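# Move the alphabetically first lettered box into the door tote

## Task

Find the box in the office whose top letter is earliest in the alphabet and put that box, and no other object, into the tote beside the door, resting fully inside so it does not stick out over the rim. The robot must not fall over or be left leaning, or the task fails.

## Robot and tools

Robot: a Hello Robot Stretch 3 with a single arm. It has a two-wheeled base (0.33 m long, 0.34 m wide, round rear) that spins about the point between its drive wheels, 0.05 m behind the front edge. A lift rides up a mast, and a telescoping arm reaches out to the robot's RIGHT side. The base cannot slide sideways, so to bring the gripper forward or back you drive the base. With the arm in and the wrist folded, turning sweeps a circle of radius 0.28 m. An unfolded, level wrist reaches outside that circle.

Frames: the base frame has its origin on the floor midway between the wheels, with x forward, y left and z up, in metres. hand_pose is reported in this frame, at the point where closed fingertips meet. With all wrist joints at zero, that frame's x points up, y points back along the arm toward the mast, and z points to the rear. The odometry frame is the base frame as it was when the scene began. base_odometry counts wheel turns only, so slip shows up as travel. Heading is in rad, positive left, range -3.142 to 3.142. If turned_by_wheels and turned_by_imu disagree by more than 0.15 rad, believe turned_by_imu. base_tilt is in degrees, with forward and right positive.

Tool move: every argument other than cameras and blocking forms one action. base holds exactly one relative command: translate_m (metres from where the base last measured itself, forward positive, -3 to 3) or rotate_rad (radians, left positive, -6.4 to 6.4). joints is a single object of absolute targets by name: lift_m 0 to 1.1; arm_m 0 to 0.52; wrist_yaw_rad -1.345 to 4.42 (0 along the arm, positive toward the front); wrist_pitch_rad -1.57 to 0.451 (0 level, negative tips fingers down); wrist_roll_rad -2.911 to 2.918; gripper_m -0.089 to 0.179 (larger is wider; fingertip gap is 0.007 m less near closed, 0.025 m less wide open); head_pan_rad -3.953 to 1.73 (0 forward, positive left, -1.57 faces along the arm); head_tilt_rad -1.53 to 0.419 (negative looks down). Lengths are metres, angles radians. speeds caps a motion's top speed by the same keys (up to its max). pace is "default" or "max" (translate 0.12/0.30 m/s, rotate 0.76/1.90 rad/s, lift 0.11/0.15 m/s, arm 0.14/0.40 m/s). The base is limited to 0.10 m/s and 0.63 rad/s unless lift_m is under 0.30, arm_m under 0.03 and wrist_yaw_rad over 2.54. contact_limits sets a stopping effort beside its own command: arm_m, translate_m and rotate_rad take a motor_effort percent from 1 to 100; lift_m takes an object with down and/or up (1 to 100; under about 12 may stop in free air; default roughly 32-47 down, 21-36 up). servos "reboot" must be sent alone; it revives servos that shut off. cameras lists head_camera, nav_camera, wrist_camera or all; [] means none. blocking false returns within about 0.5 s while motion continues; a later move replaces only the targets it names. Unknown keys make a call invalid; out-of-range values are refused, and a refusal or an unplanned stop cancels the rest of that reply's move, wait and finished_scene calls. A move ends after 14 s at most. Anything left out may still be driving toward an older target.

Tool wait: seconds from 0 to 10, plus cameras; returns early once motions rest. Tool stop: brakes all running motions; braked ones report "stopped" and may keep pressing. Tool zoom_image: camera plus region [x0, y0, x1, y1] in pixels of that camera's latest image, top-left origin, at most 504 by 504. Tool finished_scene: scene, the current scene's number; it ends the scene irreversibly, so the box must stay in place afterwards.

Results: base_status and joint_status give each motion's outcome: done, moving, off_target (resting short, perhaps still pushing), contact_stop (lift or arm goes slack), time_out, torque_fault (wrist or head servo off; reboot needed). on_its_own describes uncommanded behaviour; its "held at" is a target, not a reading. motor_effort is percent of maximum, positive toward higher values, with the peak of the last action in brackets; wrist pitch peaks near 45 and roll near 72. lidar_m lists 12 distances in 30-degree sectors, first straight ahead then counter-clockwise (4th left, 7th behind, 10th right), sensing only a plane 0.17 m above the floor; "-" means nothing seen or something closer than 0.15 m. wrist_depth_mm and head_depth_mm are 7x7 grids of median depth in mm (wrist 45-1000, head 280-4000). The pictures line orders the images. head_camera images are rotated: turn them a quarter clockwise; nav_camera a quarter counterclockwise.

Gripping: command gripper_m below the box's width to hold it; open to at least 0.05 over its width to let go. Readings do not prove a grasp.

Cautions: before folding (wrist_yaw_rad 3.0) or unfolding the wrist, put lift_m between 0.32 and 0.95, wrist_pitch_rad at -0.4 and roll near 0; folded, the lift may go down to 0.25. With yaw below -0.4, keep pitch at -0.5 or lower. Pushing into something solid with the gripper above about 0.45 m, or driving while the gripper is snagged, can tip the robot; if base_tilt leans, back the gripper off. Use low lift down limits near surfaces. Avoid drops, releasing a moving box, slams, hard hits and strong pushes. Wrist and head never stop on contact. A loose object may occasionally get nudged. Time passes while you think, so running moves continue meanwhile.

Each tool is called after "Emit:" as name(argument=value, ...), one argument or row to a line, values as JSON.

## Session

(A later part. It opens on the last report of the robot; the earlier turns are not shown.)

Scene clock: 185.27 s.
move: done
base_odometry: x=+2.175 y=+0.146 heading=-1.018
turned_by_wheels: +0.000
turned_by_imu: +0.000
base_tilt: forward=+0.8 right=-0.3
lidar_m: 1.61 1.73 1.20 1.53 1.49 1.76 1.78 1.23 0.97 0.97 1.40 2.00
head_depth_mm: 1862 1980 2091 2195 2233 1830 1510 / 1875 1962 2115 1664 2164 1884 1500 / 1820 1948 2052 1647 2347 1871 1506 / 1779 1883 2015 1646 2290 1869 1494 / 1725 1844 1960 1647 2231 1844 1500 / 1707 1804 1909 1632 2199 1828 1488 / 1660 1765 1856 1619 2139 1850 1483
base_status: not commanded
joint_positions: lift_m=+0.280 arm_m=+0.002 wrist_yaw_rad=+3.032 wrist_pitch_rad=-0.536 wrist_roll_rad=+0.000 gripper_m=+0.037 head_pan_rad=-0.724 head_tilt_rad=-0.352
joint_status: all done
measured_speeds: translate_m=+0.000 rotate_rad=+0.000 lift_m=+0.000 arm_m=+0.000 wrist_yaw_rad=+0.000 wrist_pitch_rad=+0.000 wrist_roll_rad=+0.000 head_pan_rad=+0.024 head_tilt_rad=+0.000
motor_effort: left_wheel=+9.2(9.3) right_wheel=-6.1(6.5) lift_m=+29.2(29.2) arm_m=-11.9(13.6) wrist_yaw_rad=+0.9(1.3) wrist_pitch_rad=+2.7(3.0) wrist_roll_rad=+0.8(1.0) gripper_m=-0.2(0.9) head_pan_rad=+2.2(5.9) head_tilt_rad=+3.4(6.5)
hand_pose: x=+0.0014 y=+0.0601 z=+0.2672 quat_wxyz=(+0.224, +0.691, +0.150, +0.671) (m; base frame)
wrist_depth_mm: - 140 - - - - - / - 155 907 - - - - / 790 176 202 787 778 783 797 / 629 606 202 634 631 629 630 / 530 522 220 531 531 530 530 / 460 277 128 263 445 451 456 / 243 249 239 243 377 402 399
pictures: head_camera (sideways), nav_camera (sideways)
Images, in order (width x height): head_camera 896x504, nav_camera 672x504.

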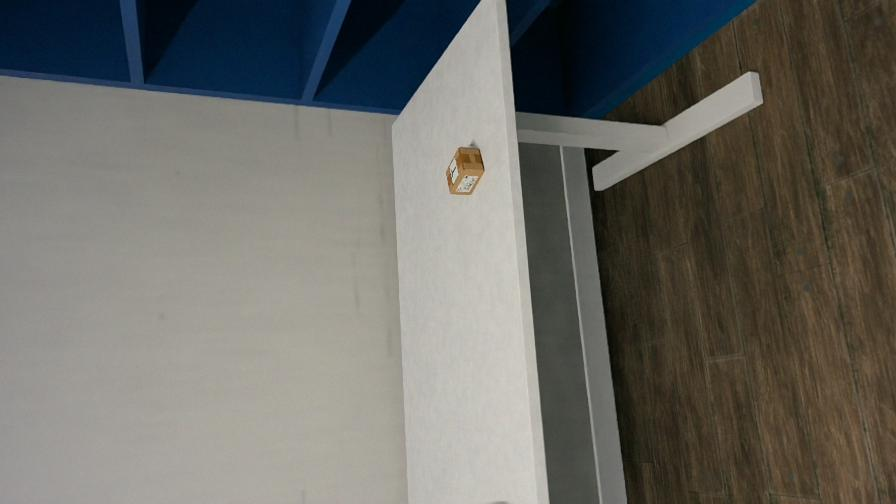

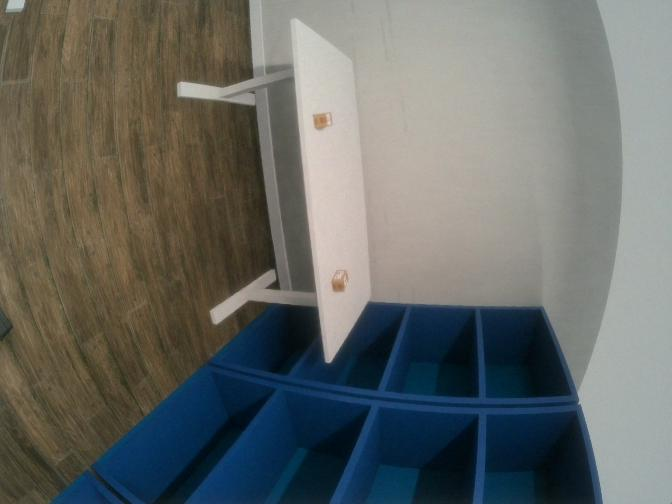

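Emit:
zoom_image(
  camera="head_camera",
  region=[438, 140, 494, 200],
)

Emit:
move(
  joints={"head_pan_rad": -0.27, "head_tilt_rad": -0.35},
  pace="max",
  cameras=["head_camera"],
)

Emit:
zoom_image(
  camera="head_camera",
  region=[390, 202, 490, 302],
)

Emit:
move(
  joints={"head_pan_rad": 1.05, "head_tilt_rad": -0.45},
  pace="max",
  cameras=["head_camera"],
)

Emit:
zoom_image(
  camera="head_camera",
  region=[330, 190, 450, 310],
)

Emit:
move(
  joints={"head_pan_rad": 1.72, "head_tilt_rad": -0.45},
  pace="max",
  cameras=["head_camera"],
)

Emit:
zoom_image(
  camera="head_camera",
  region=[315, 222, 370, 292],
)

Scaled by 8.400 from the camera's 896x504 image, which has a finer 1280x720 frame.

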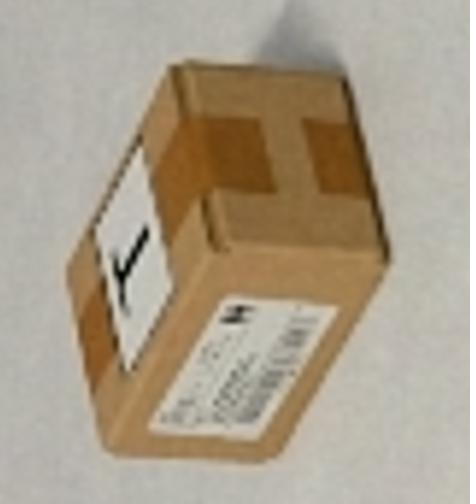

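Scene clock: 197.03 s.
move: done
base_odometry: x=+2.175 y=+0.146 heading=-1.018
turned_by_wheels: +0.000
turned_by_imu: +0.001
base_tilt: forward=+1.0 right=+0.0
lidar_m: 1.62 1.73 1.20 1.53 1.49 1.75 1.78 1.23 0.97 0.98 1.40 2.00
head_depth_mm: 1675 1770 1864 1681 2106 1885 1504 / 1704 1787 1900 1683 2185 1850 1513 / 1732 1831 1958 1686 2232 1875 1497 / 1757 1888 2004 1648 2275 1858 1516 / 1791 1927 2036 1628 2132 1856 1499 / 1829 1956 2082 2159 2353 1861 1482 / 1874 2017 2149 2310 2386 1845 1485
base_status: not commanded
joint_positions: lift_m=+0.280 arm_m=+0.002 wrist_yaw_rad=+3.032 wrist_pitch_rad=-0.536 wrist_roll_rad=+0.000 gripper_m=+0.037 head_pan_rad=-0.260 head_tilt_rad=-0.350
joint_status: all done
measured_speeds: all 0
motor_effort: left_wheel=+9.1(9.3) right_wheel=-6.2(6.7) lift_m=+32.0(32.2) arm_m=-8.3(9.1) wrist_yaw_rad=+0.9(1.2) wrist_pitch_rad=+2.5(2.9) wrist_roll_rad=+0.9(0.9) gripper_m=-1.1(1.1) head_pan_rad=+2.4(5.4) head_tilt_rad=+3.6(6.4)
hand_pose: x=+0.0014 y=+0.0601 z=+0.2672 quat_wxyz=(+0.224, +0.691, +0.150, +0.671) (m; base frame)
wrist_depth_mm: - 141 - - - - - / - 155 932 - - - - / 806 176 202 773 773 771 778 / 621 609 202 629 624 635 628 / 531 535 220 534 527 532 531 / 453 277 127 263 444 454 452 / 243 249 237 244 382 396 396
pictures: head_camera (sideways)
Images, in order (width x height): head_camera 896x504.

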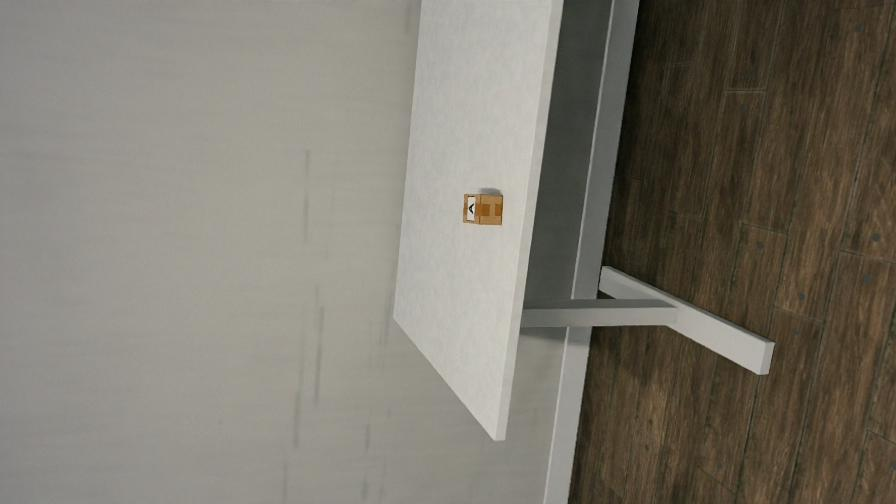

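Scaled by 5.040 from the camera's 896x504 image, which has a finer 1280x720 frame.

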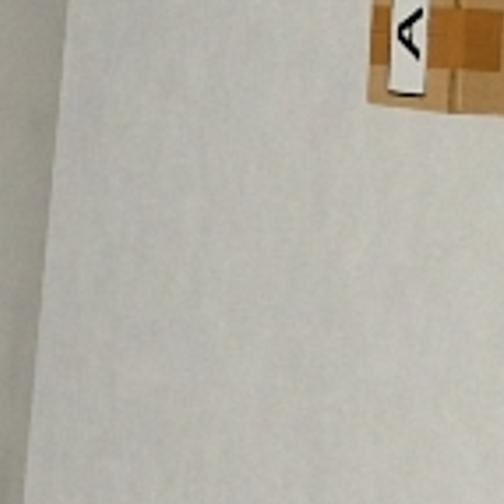

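Scene clock: 198.03 s.
move: done
base_odometry: x=+2.175 y=+0.146 heading=-1.018
turned_by_wheels: +0.000
turned_by_imu: +0.000
base_tilt: forward=+0.9 right=-0.1
lidar_m: 1.62 1.73 1.20 1.54 1.49 1.76 1.78 1.23 0.97 0.98 1.40 2.00
head_depth_mm: 1369 1480 1597 1015 1906 1707 1400 / 1381 1473 1537 1016 1895 1690 1386 / 1376 1472 1531 1011 1890 1593 1392 / 1362 1475 1552 1006 1912 1695 1387 / 1361 1474 1545 999 1915 1680 1395 / 1372 1475 1533 998 1890 1674 1390 / 1371 1466 1553 1000 1919 1684 1387
base_status: not commanded
joint_positions: lift_m=+0.280 arm_m=+0.002 wrist_yaw_rad=+3.032 wrist_pitch_rad=-0.536 wrist_roll_rad=+0.000 gripper_m=+0.037 head_pan_rad=+1.087 head_tilt_rad=-0.446
joint_status: all done
measured_speeds: all 0
motor_effort: left_wheel=+9.0(9.3) right_wheel=-6.3(6.4) lift_m=+32.3(32.3) arm_m=-7.5(8.4) wrist_yaw_rad=+1.0(1.5) wrist_pitch_rad=+2.4(2.8) wrist_roll_rad=+0.8(1.1) gripper_m=+0.5(1.1) head_pan_rad=-0.6(4.0) head_tilt_rad=-1.9(4.4)
hand_pose: x=+0.0014 y=+0.0601 z=+0.2672 quat_wxyz=(+0.224, +0.691, +0.150, +0.671) (m; base frame)
wrist_depth_mm: - 140 - - - - - / - 155 915 - - - - / 806 177 200 784 783 777 764 / 625 603 202 631 637 627 629 / 530 532 221 524 533 525 528 / 456 278 128 262 441 461 456 / 242 248 237 242 385 400 398
pictures: head_camera (sideways)
Images, in order (width x height): head_camera 896x504.

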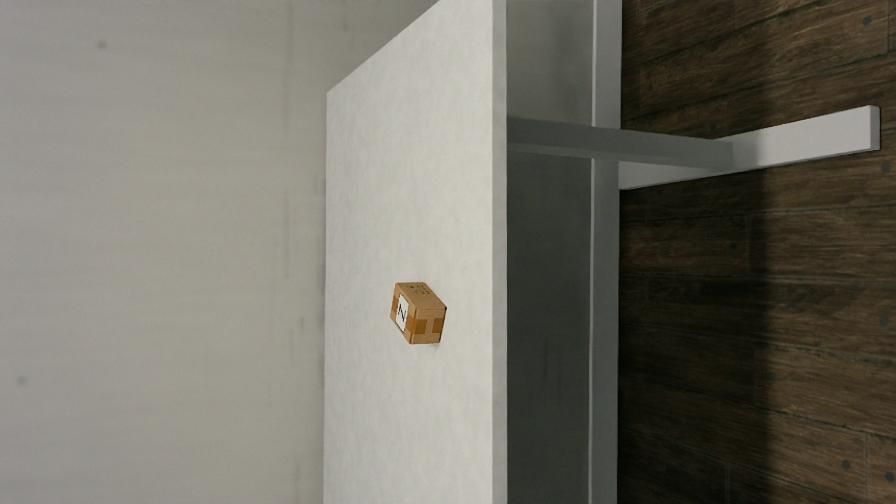

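Scaled by 4.200 from the camera's 896x504 image, which has a finer 1280x720 frame.

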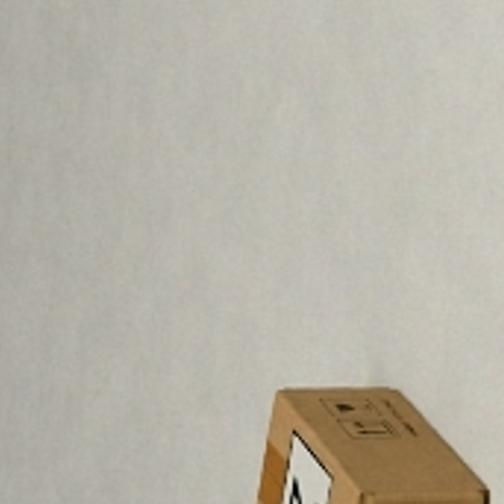

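Scene clock: 198.83 s.
move: done
base_odometry: x=+2.175 y=+0.146 heading=-1.018
turned_by_wheels: +0.000
turned_by_imu: +0.000
base_tilt: forward=+1.0 right=-0.1
lidar_m: 1.61 1.73 1.20 1.53 1.49 1.76 1.78 1.23 0.97 0.98 1.40 2.00
head_depth_mm: 1430 1523 1566 1016 1843 1687 1403 / 1507 1626 1610 1067 1966 1692 1387 / 1624 1744 1625 1134 2064 1690 1398 / 1746 1864 1613 1635 2004 1692 1387 / 1868 2025 1600 2371 2043 1670 1397 / 1991 2148 2223 2507 2113 - - / - - - - - - -
base_status: not commanded
joint_positions: lift_m=+0.280 arm_m=+0.002 wrist_yaw_rad=+3.032 wrist_pitch_rad=-0.536 wrist_roll_rad=+0.000 gripper_m=+0.037 head_pan_rad=+1.744 head_tilt_rad=-0.448
joint_status: all done
joint sent to its limit — head_pan_rad, upper limit.
measured_speeds: all 0
motor_effort: left_wheel=+8.9(9.2) right_wheel=-5.9(6.6) lift_m=+31.8(32.3) arm_m=-6.7(7.6) wrist_yaw_rad=+0.9(1.2) wrist_pitch_rad=+2.5(2.8) wrist_roll_rad=+1.1(1.1) gripper_m=-0.5(1.2) head_pan_rad=-1.2(4.8) head_tilt_rad=-2.2(4.1)
hand_pose: x=+0.0014 y=+0.0601 z=+0.2672 quat_wxyz=(+0.224, +0.691, +0.150, +0.671) (m; base frame)
wrist_depth_mm: - 140 - - - - - / - 155 899 - - - - / 783 177 203 795 783 774 781 / 630 609 201 640 635 629 635 / 533 536 220 537 534 518 530 / 455 277 128 262 442 449 457 / 243 248 238 244 382 398 399
pictures: head_camera (sideways)
Images, in order (width x height): head_camera 896x504.

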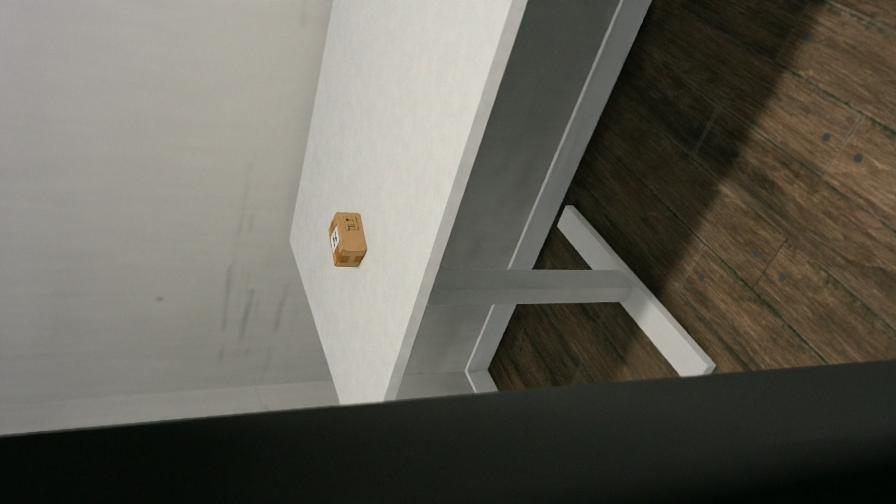

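Scaled by 7.200 from the camera's 896x504 image, which has a finer 1280x720 frame.

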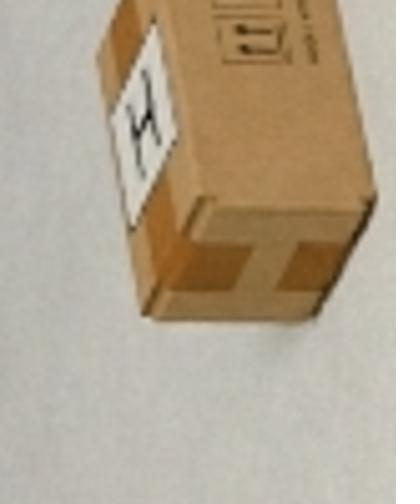

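Emit:
move(
  base={"rotate_rad": -0.197},
  joints={"head_pan_rad": -1.57, "head_tilt_rad": -0.6},
  pace="max",
  cameras=[],
)

Emit:
move(
  base={"translate_m": 0.80},
  pace="max",
  cameras=[],
)

Emit:
move(
  base={"rotate_rad": 1.365},
  joints={"lift_m": 0.9, "wrist_pitch_rad": -0.4},
  pace="max",
  cameras=["head_camera"],
)

Emit:
move(
  joints={"wrist_yaw_rad": 0.0, "gripper_m": 0.16},
  pace="max",
  cameras=[],
)

Emit:
move(
  joints={"lift_m": 0.98, "wrist_pitch_rad": -1.4, "arm_m": 0.36},
  contact_limits={"arm_m": 35},
  pace="max",
  cameras=["wrist_camera", "head_camera"],
)

Scene clock: 260.57 s.
move: done
base_odometry: x=+2.175 y=+0.146 heading=-1.215
turned_by_wheels: -0.197
turned_by_imu: -0.194
base_tilt: forward=+1.1 right=-0.2
lidar_m: 1.61 1.91 1.19 1.60 1.82 1.76 1.76 1.23 1.42 0.97 1.40 1.68
head_depth_mm: 1163 1116 1405 1327 1570 1406 1263 / 838 925 1280 1274 1624 1433 1260 / 1182 942 1053 1173 1343 1445 1267 / 1261 1109 1545 1312 1679 1469 1261 / 1296 1198 1570 1359 1673 1470 1250 / 1331 1191 1617 1409 1669 1475 1251 / 1364 1191 1641 1475 1663 1475 1257
base_status: done
joint_positions: lift_m=+0.280 arm_m=+0.002 wrist_yaw_rad=+3.032 wrist_pitch_rad=-0.536 wrist_roll_rad=+0.000 gripper_m=+0.037 head_pan_rad=-1.586 head_tilt_rad=-0.603
joint_status: all done
measured_speeds: translate_m=+0.000 rotate_rad=+0.000 lift_m=+0.000 arm_m=+0.000 wrist_yaw_rad=+0.000 wrist_pitch_rad=+0.000 wrist_roll_rad=+0.000 head_pan_rad=+0.024 head_tilt_rad=+0.000
motor_effort: left_wheel=+9.9(16.6) right_wheel=-8.6(14.7) lift_m=+28.7(31.9) arm_m=-0.8(1.9) wrist_yaw_rad=+0.7(1.4) wrist_pitch_rad=+2.7(2.9) wrist_roll_rad=+0.9(1.1) gripper_m=-0.3(1.2) head_pan_rad=+3.7(5.3) head_tilt_rad=-0.1(5.6)
hand_pose: x=+0.0014 y=+0.0601 z=+0.2672 quat_wxyz=(+0.224, +0.691, +0.150, +0.671) (m; base frame)
wrist_depth_mm: - 141 - - - - - / - 156 894 - - - - / 785 177 203 785 784 794 790 / 646 600 202 638 630 625 629 / 528 523 221 530 529 533 537 / 464 277 127 263 441 457 451 / 243 250 237 243 384 401 397
pictures: none
No camera images: "cameras" was empty.

Scene clock: 264.57 s.
move: done
base_odometry: x=+2.454 y=-0.604 heading=-1.214
turned_by_wheels: +0.000
turned_by_imu: -0.001
base_tilt: forward=+1.1 right=-0.1
lidar_m: 0.82 1.39 1.44 1.11 1.13 1.99 2.53 1.88 1.29 1.16 1.17 1.23
head_depth_mm: 1325 1225 1563 1390 1684 1483 1266 / 1350 1234 1605 1425 1675 1485 1263 / 1030 1137 1434 1438 1633 1476 1254 / 1038 1141 1278 1425 1651 1470 1261 / 1458 1461 1722 1913 1690 1462 1253 / 1499 1458 1785 1045 1718 1467 1260 / 1546 1448 1769 957 865 1479 1260
base_status: done
joint_positions: lift_m=+0.280 arm_m=+0.002 wrist_yaw_rad=+3.032 wrist_pitch_rad=-0.536 wrist_roll_rad=+0.000 gripper_m=+0.037 head_pan_rad=-1.570 head_tilt_rad=-0.600
joint_status: not commanded
measured_speeds: all 0
motor_effort: left_wheel=+10.7(20.4) right_wheel=-2.1(6.6) lift_m=+24.6(28.9) arm_m=+0.6(1.1) wrist_yaw_rad=+1.0(1.4) wrist_pitch_rad=+2.7(3.0) wrist_roll_rad=+0.8(1.0) gripper_m=-0.1(1.6) head_pan_rad=+2.9(4.3) head_tilt_rad=+1.5(3.4)
hand_pose: x=+0.0014 y=+0.0601 z=+0.2672 quat_wxyz=(+0.224, +0.691, +0.150, +0.671) (m; base frame)
wrist_depth_mm: - 140 - - - - - / - 155 929 - - - - / 783 176 202 781 768 780 775 / 641 619 201 639 627 625 631 / 526 531 220 537 534 535 539 / 458 278 127 262 441 457 457 / 243 248 238 243 381 400 399
pictures: none
No camera images: "cameras" was empty.

Scene clock: 269.50 s.
move: done
base_odometry: x=+2.454 y=-0.604 heading=+0.150
turned_by_wheels: +1.365
turned_by_imu: +1.361
base_tilt: forward=+0.9 right=-0.2
lidar_m: 1.43 1.11 1.98 2.53 1.91 1.28 1.16 1.17 1.27 1.23 0.82 1.49
head_depth_mm: 1023 1128 1243 1002 797 690 - / 1032 1137 1236 1006 794 672 - / 1040 1142 1229 998 795 674 - / 1045 1159 1241 1001 743 669 - / 1054 1156 1256 1000 790 671 - / 1053 1169 1261 998 790 688 1256 / 1066 1172 1286 999 788 703 1265
base_status: done
joint_positions: lift_m=+0.900 arm_m=+0.002 wrist_yaw_rad=+3.032 wrist_pitch_rad=-0.420 wrist_roll_rad=+0.000 gripper_m=+0.037 head_pan_rad=-1.570 head_tilt_rad=-0.600
joint_status: all done
measured_speeds: all 0
motor_effort: left_wheel=-9.5(14.5) right_wheel=+8.5(16.4) lift_m=+31.0(33.7) arm_m=-21.4(21.8) wrist_yaw_rad=+0.8(1.5) wrist_pitch_rad=+3.3(7.1) wrist_roll_rad=+0.9(1.1) gripper_m=-0.7(1.4) head_pan_rad=+2.7(4.7) head_tilt_rad=+1.9(3.2)
hand_pose: x=+0.0032 y=+0.0761 z=+0.9123 quat_wxyz=(+0.185, +0.698, +0.110, +0.683) (m; base frame)
wrist_depth_mm: - 137 - - - - - / - 146 - - - - - / - 159 - - - - - / - - 206 - - - - / - - 198 - - - - / - - 128 - - - - / - - 253 - - - -
pictures: head_camera (sideways)
Images, in order (width x height): head_camera 896x504.

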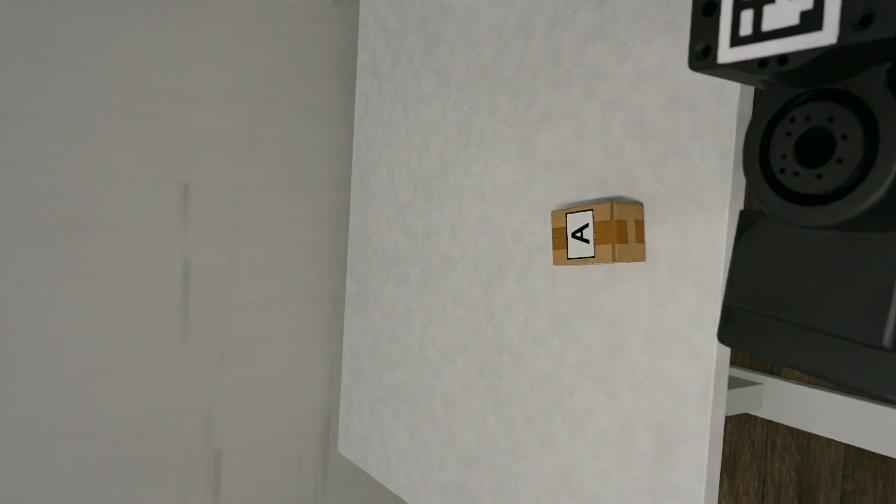

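Scene clock: 271.33 s.
move: done
base_odometry: x=+2.454 y=-0.604 heading=+0.150
turned_by_wheels: +0.000
turned_by_imu: +0.000
base_tilt: forward=+0.9 right=-0.2
lidar_m: 1.43 1.11 1.98 2.53 1.91 1.29 1.16 1.17 1.28 1.23 0.83 1.49
head_depth_mm: 1032 1126 1234 1006 796 453 - / 1038 1129 1235 1002 796 631 - / 1036 1134 1239 997 794 284 - / 1052 1154 1242 1004 746 383 1209 / 1058 1165 1242 994 789 671 1269 / 1054 1172 1268 998 793 691 1233 / 1065 1180 1289 996 785 701 1249
base_status: not commanded
joint_positions: lift_m=+0.900 arm_m=+0.002 wrist_yaw_rad=+0.003 wrist_pitch_rad=-0.420 wrist_roll_rad=+0.000 gripper_m=+0.160 head_pan_rad=-1.570 head_tilt_rad=-0.600
joint_status: all done
measured_speeds: all 0
motor_effort: left_wheel=-9.3(9.7) right_wheel=+8.1(8.9) lift_m=+30.2(31.1) arm_m=-21.5(22.4) wrist_yaw_rad=-2.5(7.7) wrist_pitch_rad=+3.5(3.8) wrist_roll_rad=+0.8(0.9) gripper_m=+0.8(93.8) head_pan_rad=+1.4(4.1) head_tilt_rad=+1.2(2.4)
hand_pose: x=-0.0208 y=-0.3709 z=+0.9123 quat_wxyz=(+0.692, +0.149, -0.691, -0.147) (m; base frame)
wrist_depth_mm: - - - - - - - / - - - - - - - / - - - - - - - / - - - - - - - / - - - 395 - - - / - 120 - 374 - 119 113 / - 116 - - - - 109
pictures: none
No camera images: "cameras" was empty.

Scene clock: 273.50 s.
move: done
base_odometry: x=+2.454 y=-0.604 heading=+0.150
turned_by_wheels: +0.000
turned_by_imu: +0.000
base_tilt: forward=+0.9 right=+0.0
lidar_m: 1.43 1.11 1.98 2.53 1.91 1.28 1.16 1.17 1.28 1.23 0.83 1.49
head_depth_mm: 1026 409 1189 1008 797 658 1264 / 1030 416 430 1002 768 672 1269 / 1043 439 444 523 791 669 1263 / 1046 1150 1234 960 746 688 1266 / 1053 1161 1247 991 786 690 1258 / 1055 1160 1265 994 789 686 1235 / 1063 1169 1286 998 788 706 1262
base_status: not commanded
joint_positions: lift_m=+0.980 arm_m=+0.360 wrist_yaw_rad=+0.003 wrist_pitch_rad=-1.398 wrist_roll_rad=+0.000 gripper_m=+0.160 head_pan_rad=-1.570 head_tilt_rad=-0.600
joint_status: all done
measured_speeds: all 0
motor_effort: left_wheel=-9.4(9.6) right_wheel=+8.3(9.0) lift_m=+28.4(34.5) arm_m=+20.0(25.8) wrist_yaw_rad=-1.6(2.3) wrist_pitch_rad=-0.3(4.6) wrist_roll_rad=+0.9(1.1) gripper_m=-0.3(1.3) head_pan_rad=+1.6(3.8) head_tilt_rad=+0.1(1.7)
contact_limits: arm_m 35 (drawing in: default 39, maximum 55; extending or still: default 49, maximum 70)
hand_pose: x=-0.0216 y=-0.5253 z=+0.8621 quat_wxyz=(+0.542, +0.456, -0.540, -0.455) (m; base frame)
wrist_depth_mm: - - - - - - - / - - - - - - - / - - - - - - - / - - 256 255 - - - / - - - 256 - - - / - 121 - - - 120 113 / - 123 - - - - 109
pictures: head_camera (sideways), wrist_camera
Images, in order (width x height): head_camera 896x504, wrist_camera 644x364.

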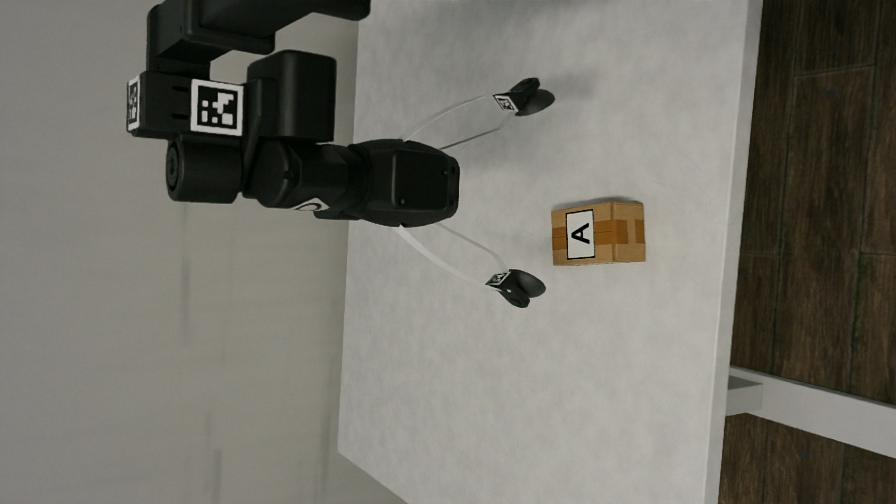

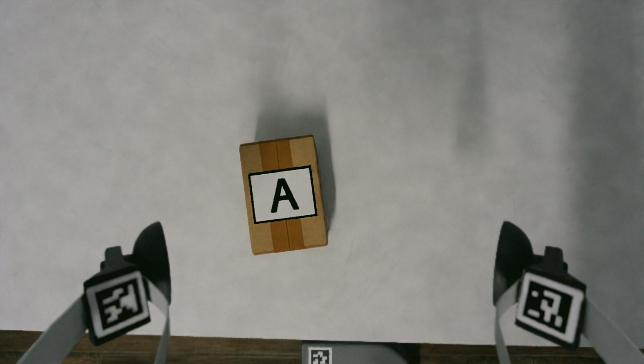

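Emit:
move(
  base={"translate_m": 0.034},
  joints={"arm_m": 0.384, "wrist_roll_rad": -0.135},
  contact_limits={"arm_m": 35},
  cameras=[],
)

Emit:
move(
  joints={"lift_m": 0.90},
  pace="max",
  cameras=["wrist_camera"],
)

Scene clock: 286.30 s.
move: done
base_odometry: x=+2.488 y=-0.599 heading=+0.150
turned_by_wheels: +0.000
turned_by_imu: +0.000
base_tilt: forward=+0.9 right=+0.1
lidar_m: 1.40 1.08 1.97 2.53 1.93 1.31 1.19 1.19 1.27 1.23 0.81 1.45
head_depth_mm: 1031 378 1184 1012 793 674 1267 / 1031 440 1182 1002 793 673 1260 / 1038 464 476 898 747 672 1264 / 1045 1156 1232 964 767 689 1256 / 1050 1158 1251 1002 790 688 1264 / 1062 1165 1261 994 789 690 1227 / 1062 1177 1299 994 790 703 1253
base_status: done
joint_positions: lift_m=+0.980 arm_m=+0.384 wrist_yaw_rad=+0.003 wrist_pitch_rad=-1.398 wrist_roll_rad=-0.131 gripper_m=+0.160 head_pan_rad=-1.570 head_tilt_rad=-0.600
joint_status: all done
measured_speeds: all 0
motor_effort: left_wheel=+6.5(8.1) right_wheel=+5.0(13.7) lift_m=+19.5(22.0) arm_m=+19.9(24.6) wrist_yaw_rad=-1.4(2.2) wrist_pitch_rad=-0.7(0.9) wrist_roll_rad=-0.6(2.6) gripper_m=+0.3(1.0) head_pan_rad=+2.6(3.4) head_tilt_rad=-0.3(1.4)
contact_limits: arm_m 35 (drawing in: default 39, maximum 55; extending or still: default 49, maximum 70)
hand_pose: x=-0.0216 y=-0.5492 z=+0.8621 quat_wxyz=(+0.576, +0.485, -0.504, -0.424) (m; base frame)
wrist_depth_mm: - - - - - - - / - - - - - - - / - - - - - - - / - - - 257 - - - / - - - 256 - - - / - 121 - 255 - 120 113 / - 120 - - - - 109
pictures: none
No camera images: "cameras" was empty.

Scene clock: 287.63 s.
move: done
base_odometry: x=+2.488 y=-0.599 heading=+0.150
turned_by_wheels: +0.000
turned_by_imu: +0.000
base_tilt: forward=+0.9 right=-0.2
lidar_m: 1.40 1.08 1.98 2.53 1.93 1.31 1.20 1.19 1.28 1.23 0.81 1.45
head_depth_mm: 1026 1127 409 334 771 658 1261 / 1033 1119 487 936 770 672 1260 / 1039 1142 500 530 754 672 1266 / 1044 1149 1242 966 745 687 1264 / 1047 1166 1246 1000 788 690 1262 / 1062 1166 1262 993 790 686 1234 / 1064 1184 1301 996 788 706 1259
base_status: not commanded
joint_positions: lift_m=+0.900 arm_m=+0.384 wrist_yaw_rad=+0.003 wrist_pitch_rad=-1.399 wrist_roll_rad=-0.131 gripper_m=+0.160 head_pan_rad=-1.570 head_tilt_rad=-0.600
joint_status: all done
measured_speeds: all 0
motor_effort: left_wheel=+6.4(6.6) right_wheel=+5.0(5.4) lift_m=+21.2(22.2) arm_m=+13.1(19.9) wrist_yaw_rad=-1.4(2.2) wrist_pitch_rad=-0.4(0.8) wrist_roll_rad=-0.8(0.8) gripper_m=-0.1(1.1) head_pan_rad=+2.1(3.2) head_tilt_rad=-0.6(1.6)
contact_limits: arm_m 35 (drawing in: default 39, maximum 55; extending or still: default 49, maximum 70)
hand_pose: x=-0.0216 y=-0.5491 z=+0.7821 quat_wxyz=(+0.576, +0.485, -0.504, -0.424) (m; base frame)
wrist_depth_mm: - - - - - - - / - - - - - - - / - - - - - - - / - - - 176 - - - / - - - 177 - - - / - 121 - 177 - 119 113 / - 116 - - - - 109
pictures: wrist_camera
Images, in order (width x height): wrist_camera 644x364.

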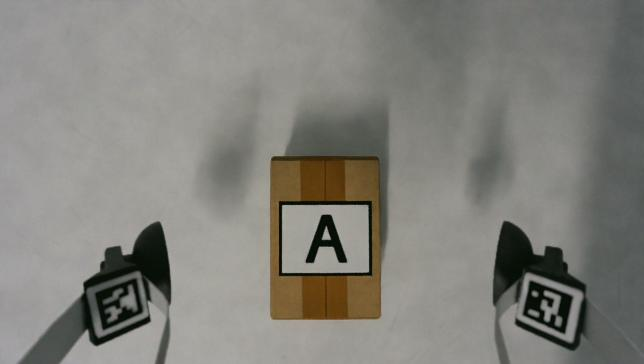

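Emit:
move(
  joints={"lift_m": 0.864, "arm_m": 0.388},
  contact_limits={"lift_m": {"down": 14}, "arm_m": 35},
  cameras=[],
)

Emit:
move(
  joints={"gripper_m": 0.02},
  cameras=[],
)

Emit:
move(
  joints={"lift_m": 0.93, "wrist_pitch_rad": -1.25},
  cameras=["wrist_camera"],
)

Emit:
move(
  joints={"arm_m": 0.0, "wrist_pitch_rad": -0.4, "wrist_roll_rad": 0.0},
  speeds={"arm_m": 0.25},
  cameras=["wrist_camera"],
)

Emit:
move(
  joints={"wrist_yaw_rad": 1.57},
  cameras=[],
)

Scene clock: 320.97 s.
move: done
base_odometry: x=+2.488 y=-0.599 heading=+0.150
turned_by_wheels: +0.000
turned_by_imu: +0.001
base_tilt: forward=+1.0 right=-0.2
lidar_m: 1.40 1.08 1.98 2.53 1.93 1.32 1.20 1.20 1.28 1.23 0.81 1.45
head_depth_mm: 1021 1127 1204 387 328 659 1263 / 1031 1136 530 537 774 676 1257 / 1040 1137 531 535 724 670 1261 / 1049 1154 1232 999 746 686 1258 / 1052 1164 1250 1002 796 688 1259 / 1062 1162 1257 991 788 687 1236 / 1065 1174 1303 994 791 705 1255
base_status: not commanded
joint_positions: lift_m=+0.864 arm_m=+0.388 wrist_yaw_rad=+0.003 wrist_pitch_rad=-1.399 wrist_roll_rad=-0.131 gripper_m=+0.160 head_pan_rad=-1.570 head_tilt_rad=-0.600
joint_status: all done
measured_speeds: all 0
motor_effort: left_wheel=+6.4(6.5) right_wheel=+5.1(5.5) lift_m=+19.4(28.3) arm_m=+22.7(23.9) wrist_yaw_rad=-1.7(2.1) wrist_pitch_rad=-0.4(0.7) wrist_roll_rad=-0.6(0.9) gripper_m=+0.1(1.2) head_pan_rad=+2.7(3.4) head_tilt_rad=-0.7(2.3)
contact_limits: arm_m 35 (drawing in: default 39, maximum 55; extending or still: default 49, maximum 70); lift_m down 14 (down: maximum 72; up: maximum 65)
hand_pose: x=-0.0216 y=-0.5531 z=+0.7461 quat_wxyz=(+0.576, +0.485, -0.504, -0.424) (m; base frame)
wrist_depth_mm: - - - - - - - / - - - - - - - / - - - - - - - / - - - 142 142 - - / - - - 141 141 - - / - 120 - 141 141 119 113 / - 116 - 140 - - 109
pictures: none
No camera images: "cameras" was empty.

Scene clock: 322.90 s.
move: done
base_odometry: x=+2.488 y=-0.599 heading=+0.150
turned_by_wheels: +0.000
turned_by_imu: +0.000
base_tilt: forward=+1.0 right=-0.2
lidar_m: 1.40 1.08 1.97 2.53 1.93 1.32 1.20 1.19 1.28 1.23 0.81 1.46
head_depth_mm: 1027 1126 1209 386 328 657 1273 / 1028 1136 528 537 795 673 1266 / 1039 1150 530 534 694 671 1262 / 1049 1154 1243 1003 768 688 1260 / 1055 1160 1251 997 786 686 1259 / 1064 1168 1268 998 787 689 1228 / 1067 1181 1300 995 788 705 1262
base_status: not commanded
joint_positions: lift_m=+0.864 arm_m=+0.388 wrist_yaw_rad=+0.003 wrist_pitch_rad=-1.399 wrist_roll_rad=-0.131 gripper_m=+0.021 head_pan_rad=-1.570 head_tilt_rad=-0.600
joint_status: all done
measured_speeds: all 0
motor_effort: left_wheel=+6.3(6.8) right_wheel=+4.9(5.5) lift_m=+22.4(22.4) arm_m=+20.9(22.7) wrist_yaw_rad=-1.5(2.2) wrist_pitch_rad=-0.5(0.7) wrist_roll_rad=-0.7(0.8) gripper_m=-16.6(99.5) head_pan_rad=+3.7(3.7) head_tilt_rad=-0.5(2.5)
contact_limits: arm_m 35 (drawing in: default 39, maximum 55; extending or still: default 49, maximum 70); lift_m down 14 (down: maximum 72; up: maximum 65)
hand_pose: x=-0.0216 y=-0.5531 z=+0.7461 quat_wxyz=(+0.576, +0.485, -0.504, -0.424) (m; base frame)
wrist_depth_mm: - - - - - - - / - - - - - - - / - - - - - - - / - - - 142 142 - - / - - - 140 140 - - / - - 129 140 126 - - / - - - 140 139 - -
pictures: none
No camera images: "cameras" was empty.

Scene clock: 324.33 s.
move: done
base_odometry: x=+2.488 y=-0.599 heading=+0.150
turned_by_wheels: +0.000
turned_by_imu: +0.000
base_tilt: forward=+0.9 right=+0.0
lidar_m: 1.40 1.08 1.97 2.53 1.93 1.32 1.19 1.19 1.27 1.23 0.81 1.46
head_depth_mm: 1028 1105 386 905 797 672 1270 / 1034 1085 476 1005 792 676 1274 / 1039 1133 488 551 729 674 1267 / 1039 1150 1242 964 773 688 1268 / 1058 1159 1244 997 790 687 1246 / 1057 1168 1264 994 788 686 1235 / 1066 1176 1295 997 791 706 1257
base_status: not commanded
joint_positions: lift_m=+0.930 arm_m=+0.388 wrist_yaw_rad=+0.003 wrist_pitch_rad=-1.259 wrist_roll_rad=-0.131 gripper_m=+0.021 head_pan_rad=-1.570 head_tilt_rad=-0.600
joint_status: all done
measured_speeds: all 0
motor_effort: left_wheel=+6.3(6.5) right_wheel=+4.5(5.5) lift_m=+32.3(33.9) arm_m=+19.6(21.1) wrist_yaw_rad=-1.4(2.0) wrist_pitch_rad=+1.4(4.9) wrist_roll_rad=-0.6(0.8) gripper_m=-16.0(17.7) head_pan_rad=+2.4(2.5) head_tilt_rad=-1.6(2.5)
contact_limits: arm_m 35 (drawing in: default 39, maximum 55; extending or still: default 49, maximum 70)
hand_pose: x=-0.0215 y=-0.5887 z=+0.8174 quat_wxyz=(+0.608, +0.443, -0.532, -0.388) (m; base frame)
wrist_depth_mm: - - - - - - - / - - - - - - - / - - - - - - - / - - - 142 141 - - / - - - 140 142 - - / - - 128 140 126 - - / - - - 139 140 - -
pictures: wrist_camera
Images, in order (width x height): wrist_camera 644x364.

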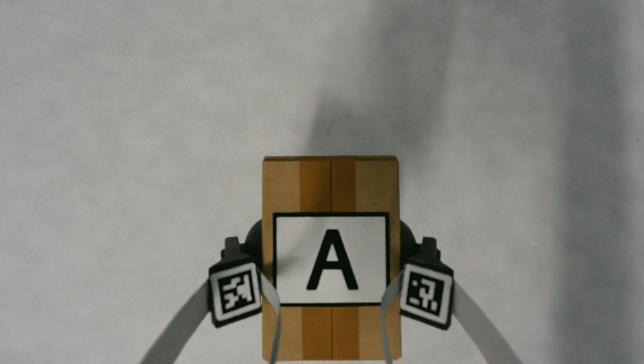

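Scene clock: 327.93 s.
move: done
base_odometry: x=+2.488 y=-0.599 heading=+0.150
turned_by_wheels: +0.000
turned_by_imu: +0.001
base_tilt: forward=+0.9 right=+0.0
lidar_m: 1.40 1.08 1.97 2.54 1.93 1.31 1.19 1.20 1.27 1.23 0.81 1.45
head_depth_mm: 1026 1131 1236 1007 796 - - / 1027 1135 1238 1005 820 - - / 1037 1143 1239 1007 440 - - / 1045 1145 1248 998 792 673 1258 / 1054 1159 1252 1006 792 689 1255 / 1059 1164 1262 992 791 691 1237 / 1067 1178 1290 1001 786 704 1262
base_status: not commanded
joint_positions: lift_m=+0.930 arm_m=+0.002 wrist_yaw_rad=+0.003 wrist_pitch_rad=-0.430 wrist_roll_rad=-0.005 gripper_m=+0.021 head_pan_rad=-1.570 head_tilt_rad=-0.600
joint_status: all done
joint sent to its limit — arm_m, lower limit.
measured_speeds: all 0
motor_effort: left_wheel=+6.3(6.6) right_wheel=+4.9(5.6) lift_m=+24.0(32.8) arm_m=-21.7(24.8) wrist_yaw_rad=-1.9(2.1) wrist_pitch_rad=+5.6(8.2) wrist_roll_rad=+2.3(5.2) gripper_m=-16.5(17.9) head_pan_rad=+1.3(3.0) head_tilt_rad=-1.7(3.2)
hand_pose: x=-0.0209 y=-0.3696 z=+0.9400 quat_wxyz=(+0.693, +0.152, -0.689, -0.150) (m; base frame)
wrist_depth_mm: - - - - - - - / - - - - - - - / - - - - - - - / - - - 141 143 - - / - - - 141 141 - - / - - 129 140 126 - - / - - - 139 140 - -
pictures: wrist_camera
Images, in order (width x height): wrist_camera 644x364.

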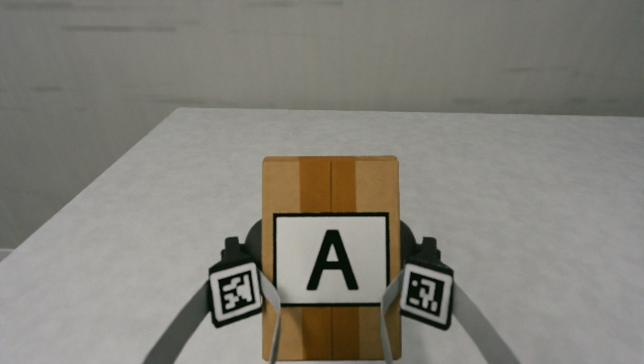

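Scene clock: 329.73 s.
move: done
base_odometry: x=+2.488 y=-0.599 heading=+0.150
turned_by_wheels: +0.000
turned_by_imu: +0.000
base_tilt: forward=+0.9 right=+0.0
lidar_m: 1.40 1.08 1.97 2.52 1.93 1.31 1.20 1.19 1.27 1.23 0.81 1.46
head_depth_mm: 1025 1129 1230 1008 796 - - / 1034 1128 1243 1006 793 - - / 1048 1150 1239 1002 788 - - / 1043 1155 1241 997 791 688 1287 / 1053 1161 1247 995 789 689 1314 / 1059 1164 1263 998 787 686 - / 1066 1181 1302 1000 789 706 -
base_status: not commanded
joint_positions: lift_m=+0.930 arm_m=+0.002 wrist_yaw_rad=+1.567 wrist_pitch_rad=-0.430 wrist_roll_rad=-0.004 gripper_m=+0.021 head_pan_rad=-1.570 head_tilt_rad=-0.600
joint_status: all done
measured_speeds: all 0
motor_effort: left_wheel=+6.3(6.5) right_wheel=+5.4(5.8) lift_m=+20.2(24.4) arm_m=-20.3(21.9) wrist_yaw_rad=+3.2(6.7) wrist_pitch_rad=+5.2(5.8) wrist_roll_rad=+2.5(2.5) gripper_m=-16.7(17.4) head_pan_rad=+0.6(3.2) head_tilt_rad=-2.3(3.8)
hand_pose: x=+0.2015 y=-0.1477 z=+0.9400 quat_wxyz=(+0.597, +0.593, -0.381, +0.382) (m; base frame)
wrist_depth_mm: - - - - - - - / - - - - - - - / - - - - - - - / - - - 142 - - - / - - - 141 156 - - / - - 129 139 126 - - / - - 139 139 - - -
pictures: none
No camera images: "cameras" was empty.

Emit:
move(
  joints={"lift_m": 0.29, "head_pan_rad": -3.14, "head_tilt_rad": -0.5},
  pace="max",
  blocking=false,
  cameras=[],
)

Emit:
wait(
  seconds=0.7,
  cameras=[],
)

Emit:
move(
  joints={"wrist_yaw_rad": 2.6},
  pace="max",
  blocking=false,
  cameras=[],
)

Emit:
wait(
  seconds=0.6,
  cameras=[],
)

Emit:
move(
  base={"rotate_rad": -1.1714},
  pace="max",
  cameras=[],
)

Emit:
move(
  base={"translate_m": -2.24},
  pace="max",
  cameras=[],
)

Emit:
move(
  base={"rotate_rad": 1.1714},
  pace="max",
  cameras=["head_camera"],
)

Scene clock: 347.60 s.
move: moving
base_odometry: x=+2.488 y=-0.599 heading=+0.150
turned_by_wheels: +0.000
turned_by_imu: +0.001
base_tilt: forward=+0.9 right=-0.2
lidar_m: 1.40 1.08 1.97 2.53 1.93 1.32 1.20 1.20 1.27 1.23 0.81 1.45
head_depth_mm: 1353 1433 1559 1573 1772 1534 - / 1042 1241 1400 1499 1802 1553 1343 / 1060 1164 1233 1367 1507 1600 1342 / 1490 1583 1786 1548 1879 1590 1331 / 1532 1615 1841 1172 1796 1546 1338 / 1612 1680 1908 1157 948 1543 1370 / 1624 1669 1823 1158 879 1505 -
base_status: not commanded
joint_positions: lift_m=+0.891 arm_m=+0.002 wrist_yaw_rad=+1.567 wrist_pitch_rad=-0.429 wrist_roll_rad=-0.004 gripper_m=+0.021 head_pan_rad=-2.894 head_tilt_rad=-0.506
joint_status: lift_m moving; head_pan_rad moving; head_tilt_rad moving
measured_speeds: translate_m=+0.000 rotate_rad=+0.000 lift_m=-0.148 arm_m=+0.000 wrist_yaw_rad=+0.000 wrist_pitch_rad=+0.000 wrist_roll_rad=+0.000 head_pan_rad=-3.046 head_tilt_rad=+0.000
motor_effort: left_wheel=+6.5(6.5) right_wheel=+5.4(5.4) lift_m=+19.2(20.4) arm_m=-16.9(17.7) wrist_yaw_rad=+3.1(3.7) wrist_pitch_rad=+4.9(5.5) wrist_roll_rad=+2.2(2.4) gripper_m=-16.1(17.4) head_pan_rad=-3.0(4.8) head_tilt_rad=+2.7(6.1)
hand_pose: x=+0.2016 y=-0.1477 z=+0.9010 quat_wxyz=(+0.597, +0.593, -0.382, +0.382) (m; base frame)
wrist_depth_mm: - - - - - - - / - - - - - - - / - - - - - - - / - - - 142 - - - / - - - 141 157 - - / - - 130 140 126 - - / - - 139 140 - - -
pictures: none
No camera images: "cameras" was empty.

Scene clock: 348.30 s.
earlier move: moving
base_odometry: x=+2.488 y=-0.599 heading=+0.150
turned_by_wheels: +0.000
turned_by_imu: +0.000
base_tilt: forward=+0.9 right=+0.1
lidar_m: 1.40 1.08 1.97 2.53 1.93 1.31 1.20 1.19 1.27 1.23 0.81 1.45
head_depth_mm: 1374 1459 1621 1563 1773 1585 305 / 1391 1475 1647 1557 1818 1597 305 / 1386 1461 1645 1582 1873 1610 302 / 1391 1471 1634 1567 1877 1589 1332 / 1380 1464 1607 1483 1734 1585 1340 / 1079 1118 1195 1337 1524 1591 1336 / 1366 1472 1660 1475 1869 1585 1335
base_status: not commanded
joint_positions: lift_m=+0.786 arm_m=+0.002 wrist_yaw_rad=+1.567 wrist_pitch_rad=-0.429 wrist_roll_rad=-0.004 gripper_m=+0.021 head_pan_rad=-3.173 head_tilt_rad=-0.503
joint_status: lift_m moving; the others done
measured_speeds: translate_m=+0.000 rotate_rad=+0.000 lift_m=-0.150 arm_m=+0.000 wrist_yaw_rad=+0.000 wrist_pitch_rad=+0.000 wrist_roll_rad=+0.000 head_pan_rad=+0.000 head_tilt_rad=+0.000
motor_effort: left_wheel=+6.4(6.5) right_wheel=+4.8(5.5) lift_m=+20.2(21.6) arm_m=-15.9(17.7) wrist_yaw_rad=+3.5(4.1) wrist_pitch_rad=+5.4(5.5) wrist_roll_rad=+2.3(2.4) gripper_m=-16.6(17.4) head_pan_rad=+1.6(4.8) head_tilt_rad=+2.5(6.1)
hand_pose: x=+0.2016 y=-0.1477 z=+0.7961 quat_wxyz=(+0.597, +0.593, -0.382, +0.382) (m; base frame)
wrist_depth_mm: - - - - - - - / - - - - - - - / - - - - - - - / - - - 142 - - - / - - - 140 156 - - / - - 129 141 126 - - / 952 920 139 139 906 954 973
wait: 0.70 s; no rest
pictures: none
No camera images: "cameras" was empty.

Scene clock: 348.80 s.
move: moving
base_odometry: x=+2.488 y=-0.599 heading=+0.150
turned_by_wheels: +0.000
turned_by_imu: +0.000
base_tilt: forward=+0.9 right=-0.1
lidar_m: 1.40 1.08 1.98 2.53 1.93 1.32 1.19 1.19 1.27 1.23 0.81 1.45
head_depth_mm: 1377 1470 1628 1578 1820 1577 1343 / 1381 1470 1635 1579 1838 1597 1348 / 1391 1471 1634 1575 1874 1601 1343 / 1380 1466 1667 1565 1870 1595 1340 / 1375 1435 1506 1487 1745 1588 1327 / 1029 1112 1206 1347 1636 1595 1325 / 1376 1463 1685 1473 1863 1574 1336
base_status: not commanded
joint_positions: lift_m=+0.711 arm_m=+0.002 wrist_yaw_rad=+2.410 wrist_pitch_rad=-0.429 wrist_roll_rad=-0.004 gripper_m=+0.021 head_pan_rad=-3.161 head_tilt_rad=-0.502
joint_status: lift_m moving; wrist_yaw_rad moving
measured_speeds: translate_m=+0.000 rotate_rad=+0.000 lift_m=-0.150 arm_m=+0.000 wrist_yaw_rad=+2.078 wrist_pitch_rad=+0.000 wrist_roll_rad=+0.000 head_pan_rad=+0.024 head_tilt_rad=+0.000
motor_effort: left_wheel=+6.2(6.5) right_wheel=+5.2(5.3) lift_m=+19.4(20.9) arm_m=-15.4(16.5) wrist_yaw_rad=-1.6(9.0) wrist_pitch_rad=+4.9(5.3) wrist_roll_rad=+2.2(2.3) gripper_m=-16.0(17.4) head_pan_rad=+3.0(3.8) head_tilt_rad=+2.8(3.2)
hand_pose: x=+0.1277 y=+0.0192 z=+0.7211 quat_wxyz=(+0.388, +0.698, -0.105, +0.593) (m; base frame)
wrist_depth_mm: - - - - - - - / - - - - - - - / - - - - - - - / - - - 142 - - - / - - - 141 156 - - / - - 129 140 126 - - / 886 875 840 139 827 873 889
pictures: none
No camera images: "cameras" was empty.

Scene clock: 349.40 s.
earlier move: moving
base_odometry: x=+2.488 y=-0.599 heading=+0.150
turned_by_wheels: +0.000
turned_by_imu: +0.000
base_tilt: forward=+1.0 right=-0.1
lidar_m: 1.40 1.08 1.97 2.53 1.93 1.32 1.20 1.20 1.28 1.23 0.81 1.45
head_depth_mm: 1372 1462 1612 1582 1821 1571 1342 / 1382 1475 1622 1589 1820 1589 1341 / 1375 1461 1638 1576 1811 1579 1338 / 1387 1472 1637 1564 1868 1600 1342 / 1374 1441 1414 1466 1734 1595 1337 / 1025 1108 1199 1356 1696 1586 1330 / 1399 1494 1687 1482 1869 1594 1339
base_status: not commanded
joint_positions: lift_m=+0.621 arm_m=+0.002 wrist_yaw_rad=+2.597 wrist_pitch_rad=-0.429 wrist_roll_rad=-0.004 gripper_m=+0.021 head_pan_rad=-3.152 head_tilt_rad=-0.501
joint_status: lift_m moving; wrist_yaw_rad moving
measured_speeds: translate_m=+0.000 rotate_rad=+0.000 lift_m=-0.150 arm_m=+0.000 wrist_yaw_rad=+0.000 wrist_pitch_rad=+0.000 wrist_roll_rad=+0.000 head_pan_rad=+0.000 head_tilt_rad=+0.000
motor_effort: left_wheel=+6.3(6.5) right_wheel=+5.0(5.4) lift_m=+21.0(21.4) arm_m=-14.8(16.5) wrist_yaw_rad=+1.9(9.0) wrist_pitch_rad=+5.0(5.4) wrist_roll_rad=+2.2(2.3) gripper_m=-16.2(17.4) head_pan_rad=+2.1(3.9) head_tilt_rad=+2.5(3.5)
hand_pose: x=+0.0943 y=+0.0440 z=+0.6311 quat_wxyz=(+0.331, +0.704, -0.040, +0.627) (m; base frame)
wrist_depth_mm: - - - - - - - / - - - - - - - / - - - - - - - / - - - 142 - - - / - - - 141 156 - - / 906 948 129 140 126 910 923 / 227 797 139 139 750 795 777
wait: 0.60 s; no rest
pictures: none
No camera images: "cameras" was empty.

Scene clock: 352.17 s.
move: done
base_odometry: x=+2.488 y=-0.599 heading=-1.021
turned_by_wheels: -1.171
turned_by_imu: -1.166
base_tilt: forward=+1.1 right=-0.2
lidar_m: 0.81 1.51 1.40 1.08 1.80 2.53 1.93 1.31 1.62 1.20 1.19 1.23
head_depth_mm: 2142 2288 2503 2582 2026 1610 1347 / 2244 2404 2630 2689 2003 1621 1347 / 2360 2523 2730 2675 2024 1606 1338 / 2452 2649 2909 2636 1994 1604 1341 / 2595 2792 3105 2666 1991 1603 1340 / 1692 1808 1972 2170 2000 1588 1342 / 1712 1826 2038 2249 1902 1587 1330
base_status: done
joint_positions: lift_m=+0.290 arm_m=+0.002 wrist_yaw_rad=+2.597 wrist_pitch_rad=-0.429 wrist_roll_rad=-0.004 gripper_m=+0.021 head_pan_rad=-3.141 head_tilt_rad=-0.500
joint_status: all done
measured_speeds: all 0
motor_effort: left_wheel=+7.2(16.1) right_wheel=-7.9(13.4) lift_m=+21.1(22.2) arm_m=-19.9(20.3) wrist_yaw_rad=+3.3(5.4) wrist_pitch_rad=+4.8(5.5) wrist_roll_rad=+2.2(2.4) gripper_m=-16.0(17.4) head_pan_rad=+3.0(4.3) head_tilt_rad=+2.5(3.8)
hand_pose: x=+0.0943 y=+0.0440 z=+0.3003 quat_wxyz=(+0.331, +0.704, -0.040, +0.627) (m; base frame)
wrist_depth_mm: - - - - - - - / - - - - - - - / - - - - - - - / 735 762 752 142 734 762 770 / 618 617 621 141 156 623 655 / 516 527 129 140 126 511 495 / 227 455 263 139 421 442 449
pictures: none
No camera images: "cameras" was empty.

Scene clock: 361.10 s.
move: done
base_odometry: x=+1.317 y=+1.311 heading=-1.021
turned_by_wheels: +0.000
turned_by_imu: +0.004
base_tilt: forward=+0.9 right=+0.0
lidar_m: 3.03 2.39 1.84 0.79 0.53 0.50 0.50 0.64 1.32 0.75 0.54 1.37
head_depth_mm: 396 424 458 497 544 599 670 / 414 443 481 525 577 642 718 / 432 466 507 555 615 687 779 / 453 490 536 591 656 741 844 / 474 517 568 627 704 806 927 / 500 547 603 673 765 874 1033 / 529 583 645 725 829 966 1152
base_status: done
joint_positions: lift_m=+0.290 arm_m=+0.002 wrist_yaw_rad=+2.597 wrist_pitch_rad=-0.429 wrist_roll_rad=-0.004 gripper_m=+0.021 head_pan_rad=-3.140 head_tilt_rad=-0.500
joint_status: not commanded
measured_speeds: all 0
motor_effort: left_wheel=-2.3(12.0) right_wheel=+0.0(19.6) lift_m=+22.8(23.1) arm_m=-9.8(22.4) wrist_yaw_rad=+3.0(3.9) wrist_pitch_rad=+5.1(5.5) wrist_roll_rad=+1.9(2.4) gripper_m=-16.0(17.9) head_pan_rad=+2.2(4.5) head_tilt_rad=+0.6(3.2)
hand_pose: x=+0.0942 y=+0.0440 z=+0.3003 quat_wxyz=(+0.331, +0.704, -0.040, +0.627) (m; base frame)
wrist_depth_mm: - - - - - - - / - - - - - - - / - - - - - - - / 726 762 761 142 746 762 781 / 625 617 622 141 156 624 623 / 518 537 129 140 126 526 520 / 226 454 264 139 422 450 441
pictures: none
No camera images: "cameras" was empty.

Scene clock: 362.97 s.
move: done
base_odometry: x=+1.317 y=+1.311 heading=+0.150
turned_by_wheels: +1.171
turned_by_imu: +1.167
base_tilt: forward=+1.1 right=-0.2
lidar_m: 1.84 0.70 0.51 0.49 0.51 0.70 1.88 0.66 0.54 1.37 3.03 2.38
head_depth_mm: 2062 1958 1922 1878 1779 1574 1347 / 2109 2267 2483 2543 2011 1597 1350 / 2107 2312 2504 2532 2033 1603 1329 / 2167 2359 2524 2669 1978 1594 1346 / 2137 2292 2548 2662 1997 1611 1342 / 2173 2325 2568 2652 1985 1588 1340 / 2172 2365 2572 2643 1991 1599 1331
base_status: done
joint_positions: lift_m=+0.290 arm_m=+0.002 wrist_yaw_rad=+2.597 wrist_pitch_rad=-0.429 wrist_roll_rad=-0.004 gripper_m=+0.021 head_pan_rad=-3.140 head_tilt_rad=-0.500
joint_status: not commanded
measured_speeds: all 0
motor_effort: left_wheel=-8.9(15.7) right_wheel=+7.6(17.0) lift_m=+23.4(23.5) arm_m=-16.3(16.3) wrist_yaw_rad=+3.1(3.3) wrist_pitch_rad=+5.5(5.5) wrist_roll_rad=+2.1(2.3) gripper_m=-15.9(17.6) head_pan_rad=+2.0(4.2) head_tilt_rad=+0.3(1.6)
hand_pose: x=+0.0942 y=+0.0440 z=+0.3003 quat_wxyz=(+0.331, +0.704, -0.040, +0.627) (m; base frame)
wrist_depth_mm: - - - - - - - / - - - - - - - / - - - - - 975 - / - - - 142 741 781 788 / 505 - 162 140 156 614 623 / 508 533 129 140 126 525 528 / 226 458 264 140 419 444 446
pictures: head_camera (sideways)
Images, in order (width x height): head_camera 896x504.

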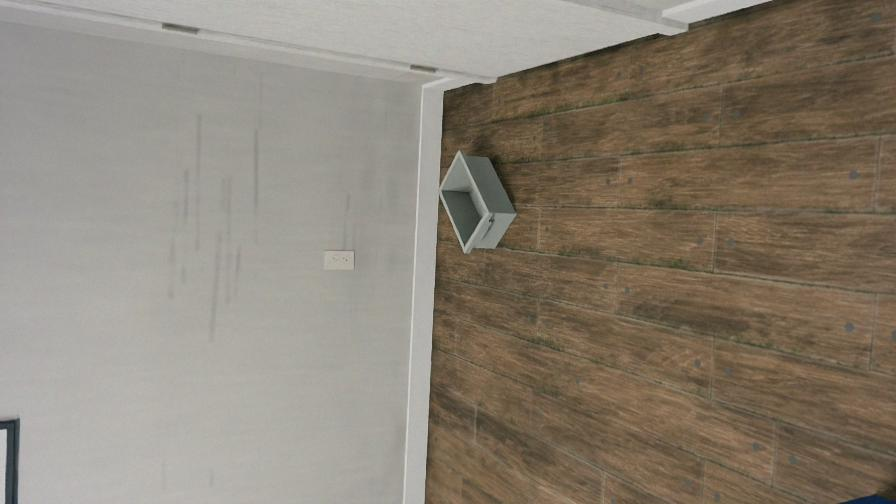

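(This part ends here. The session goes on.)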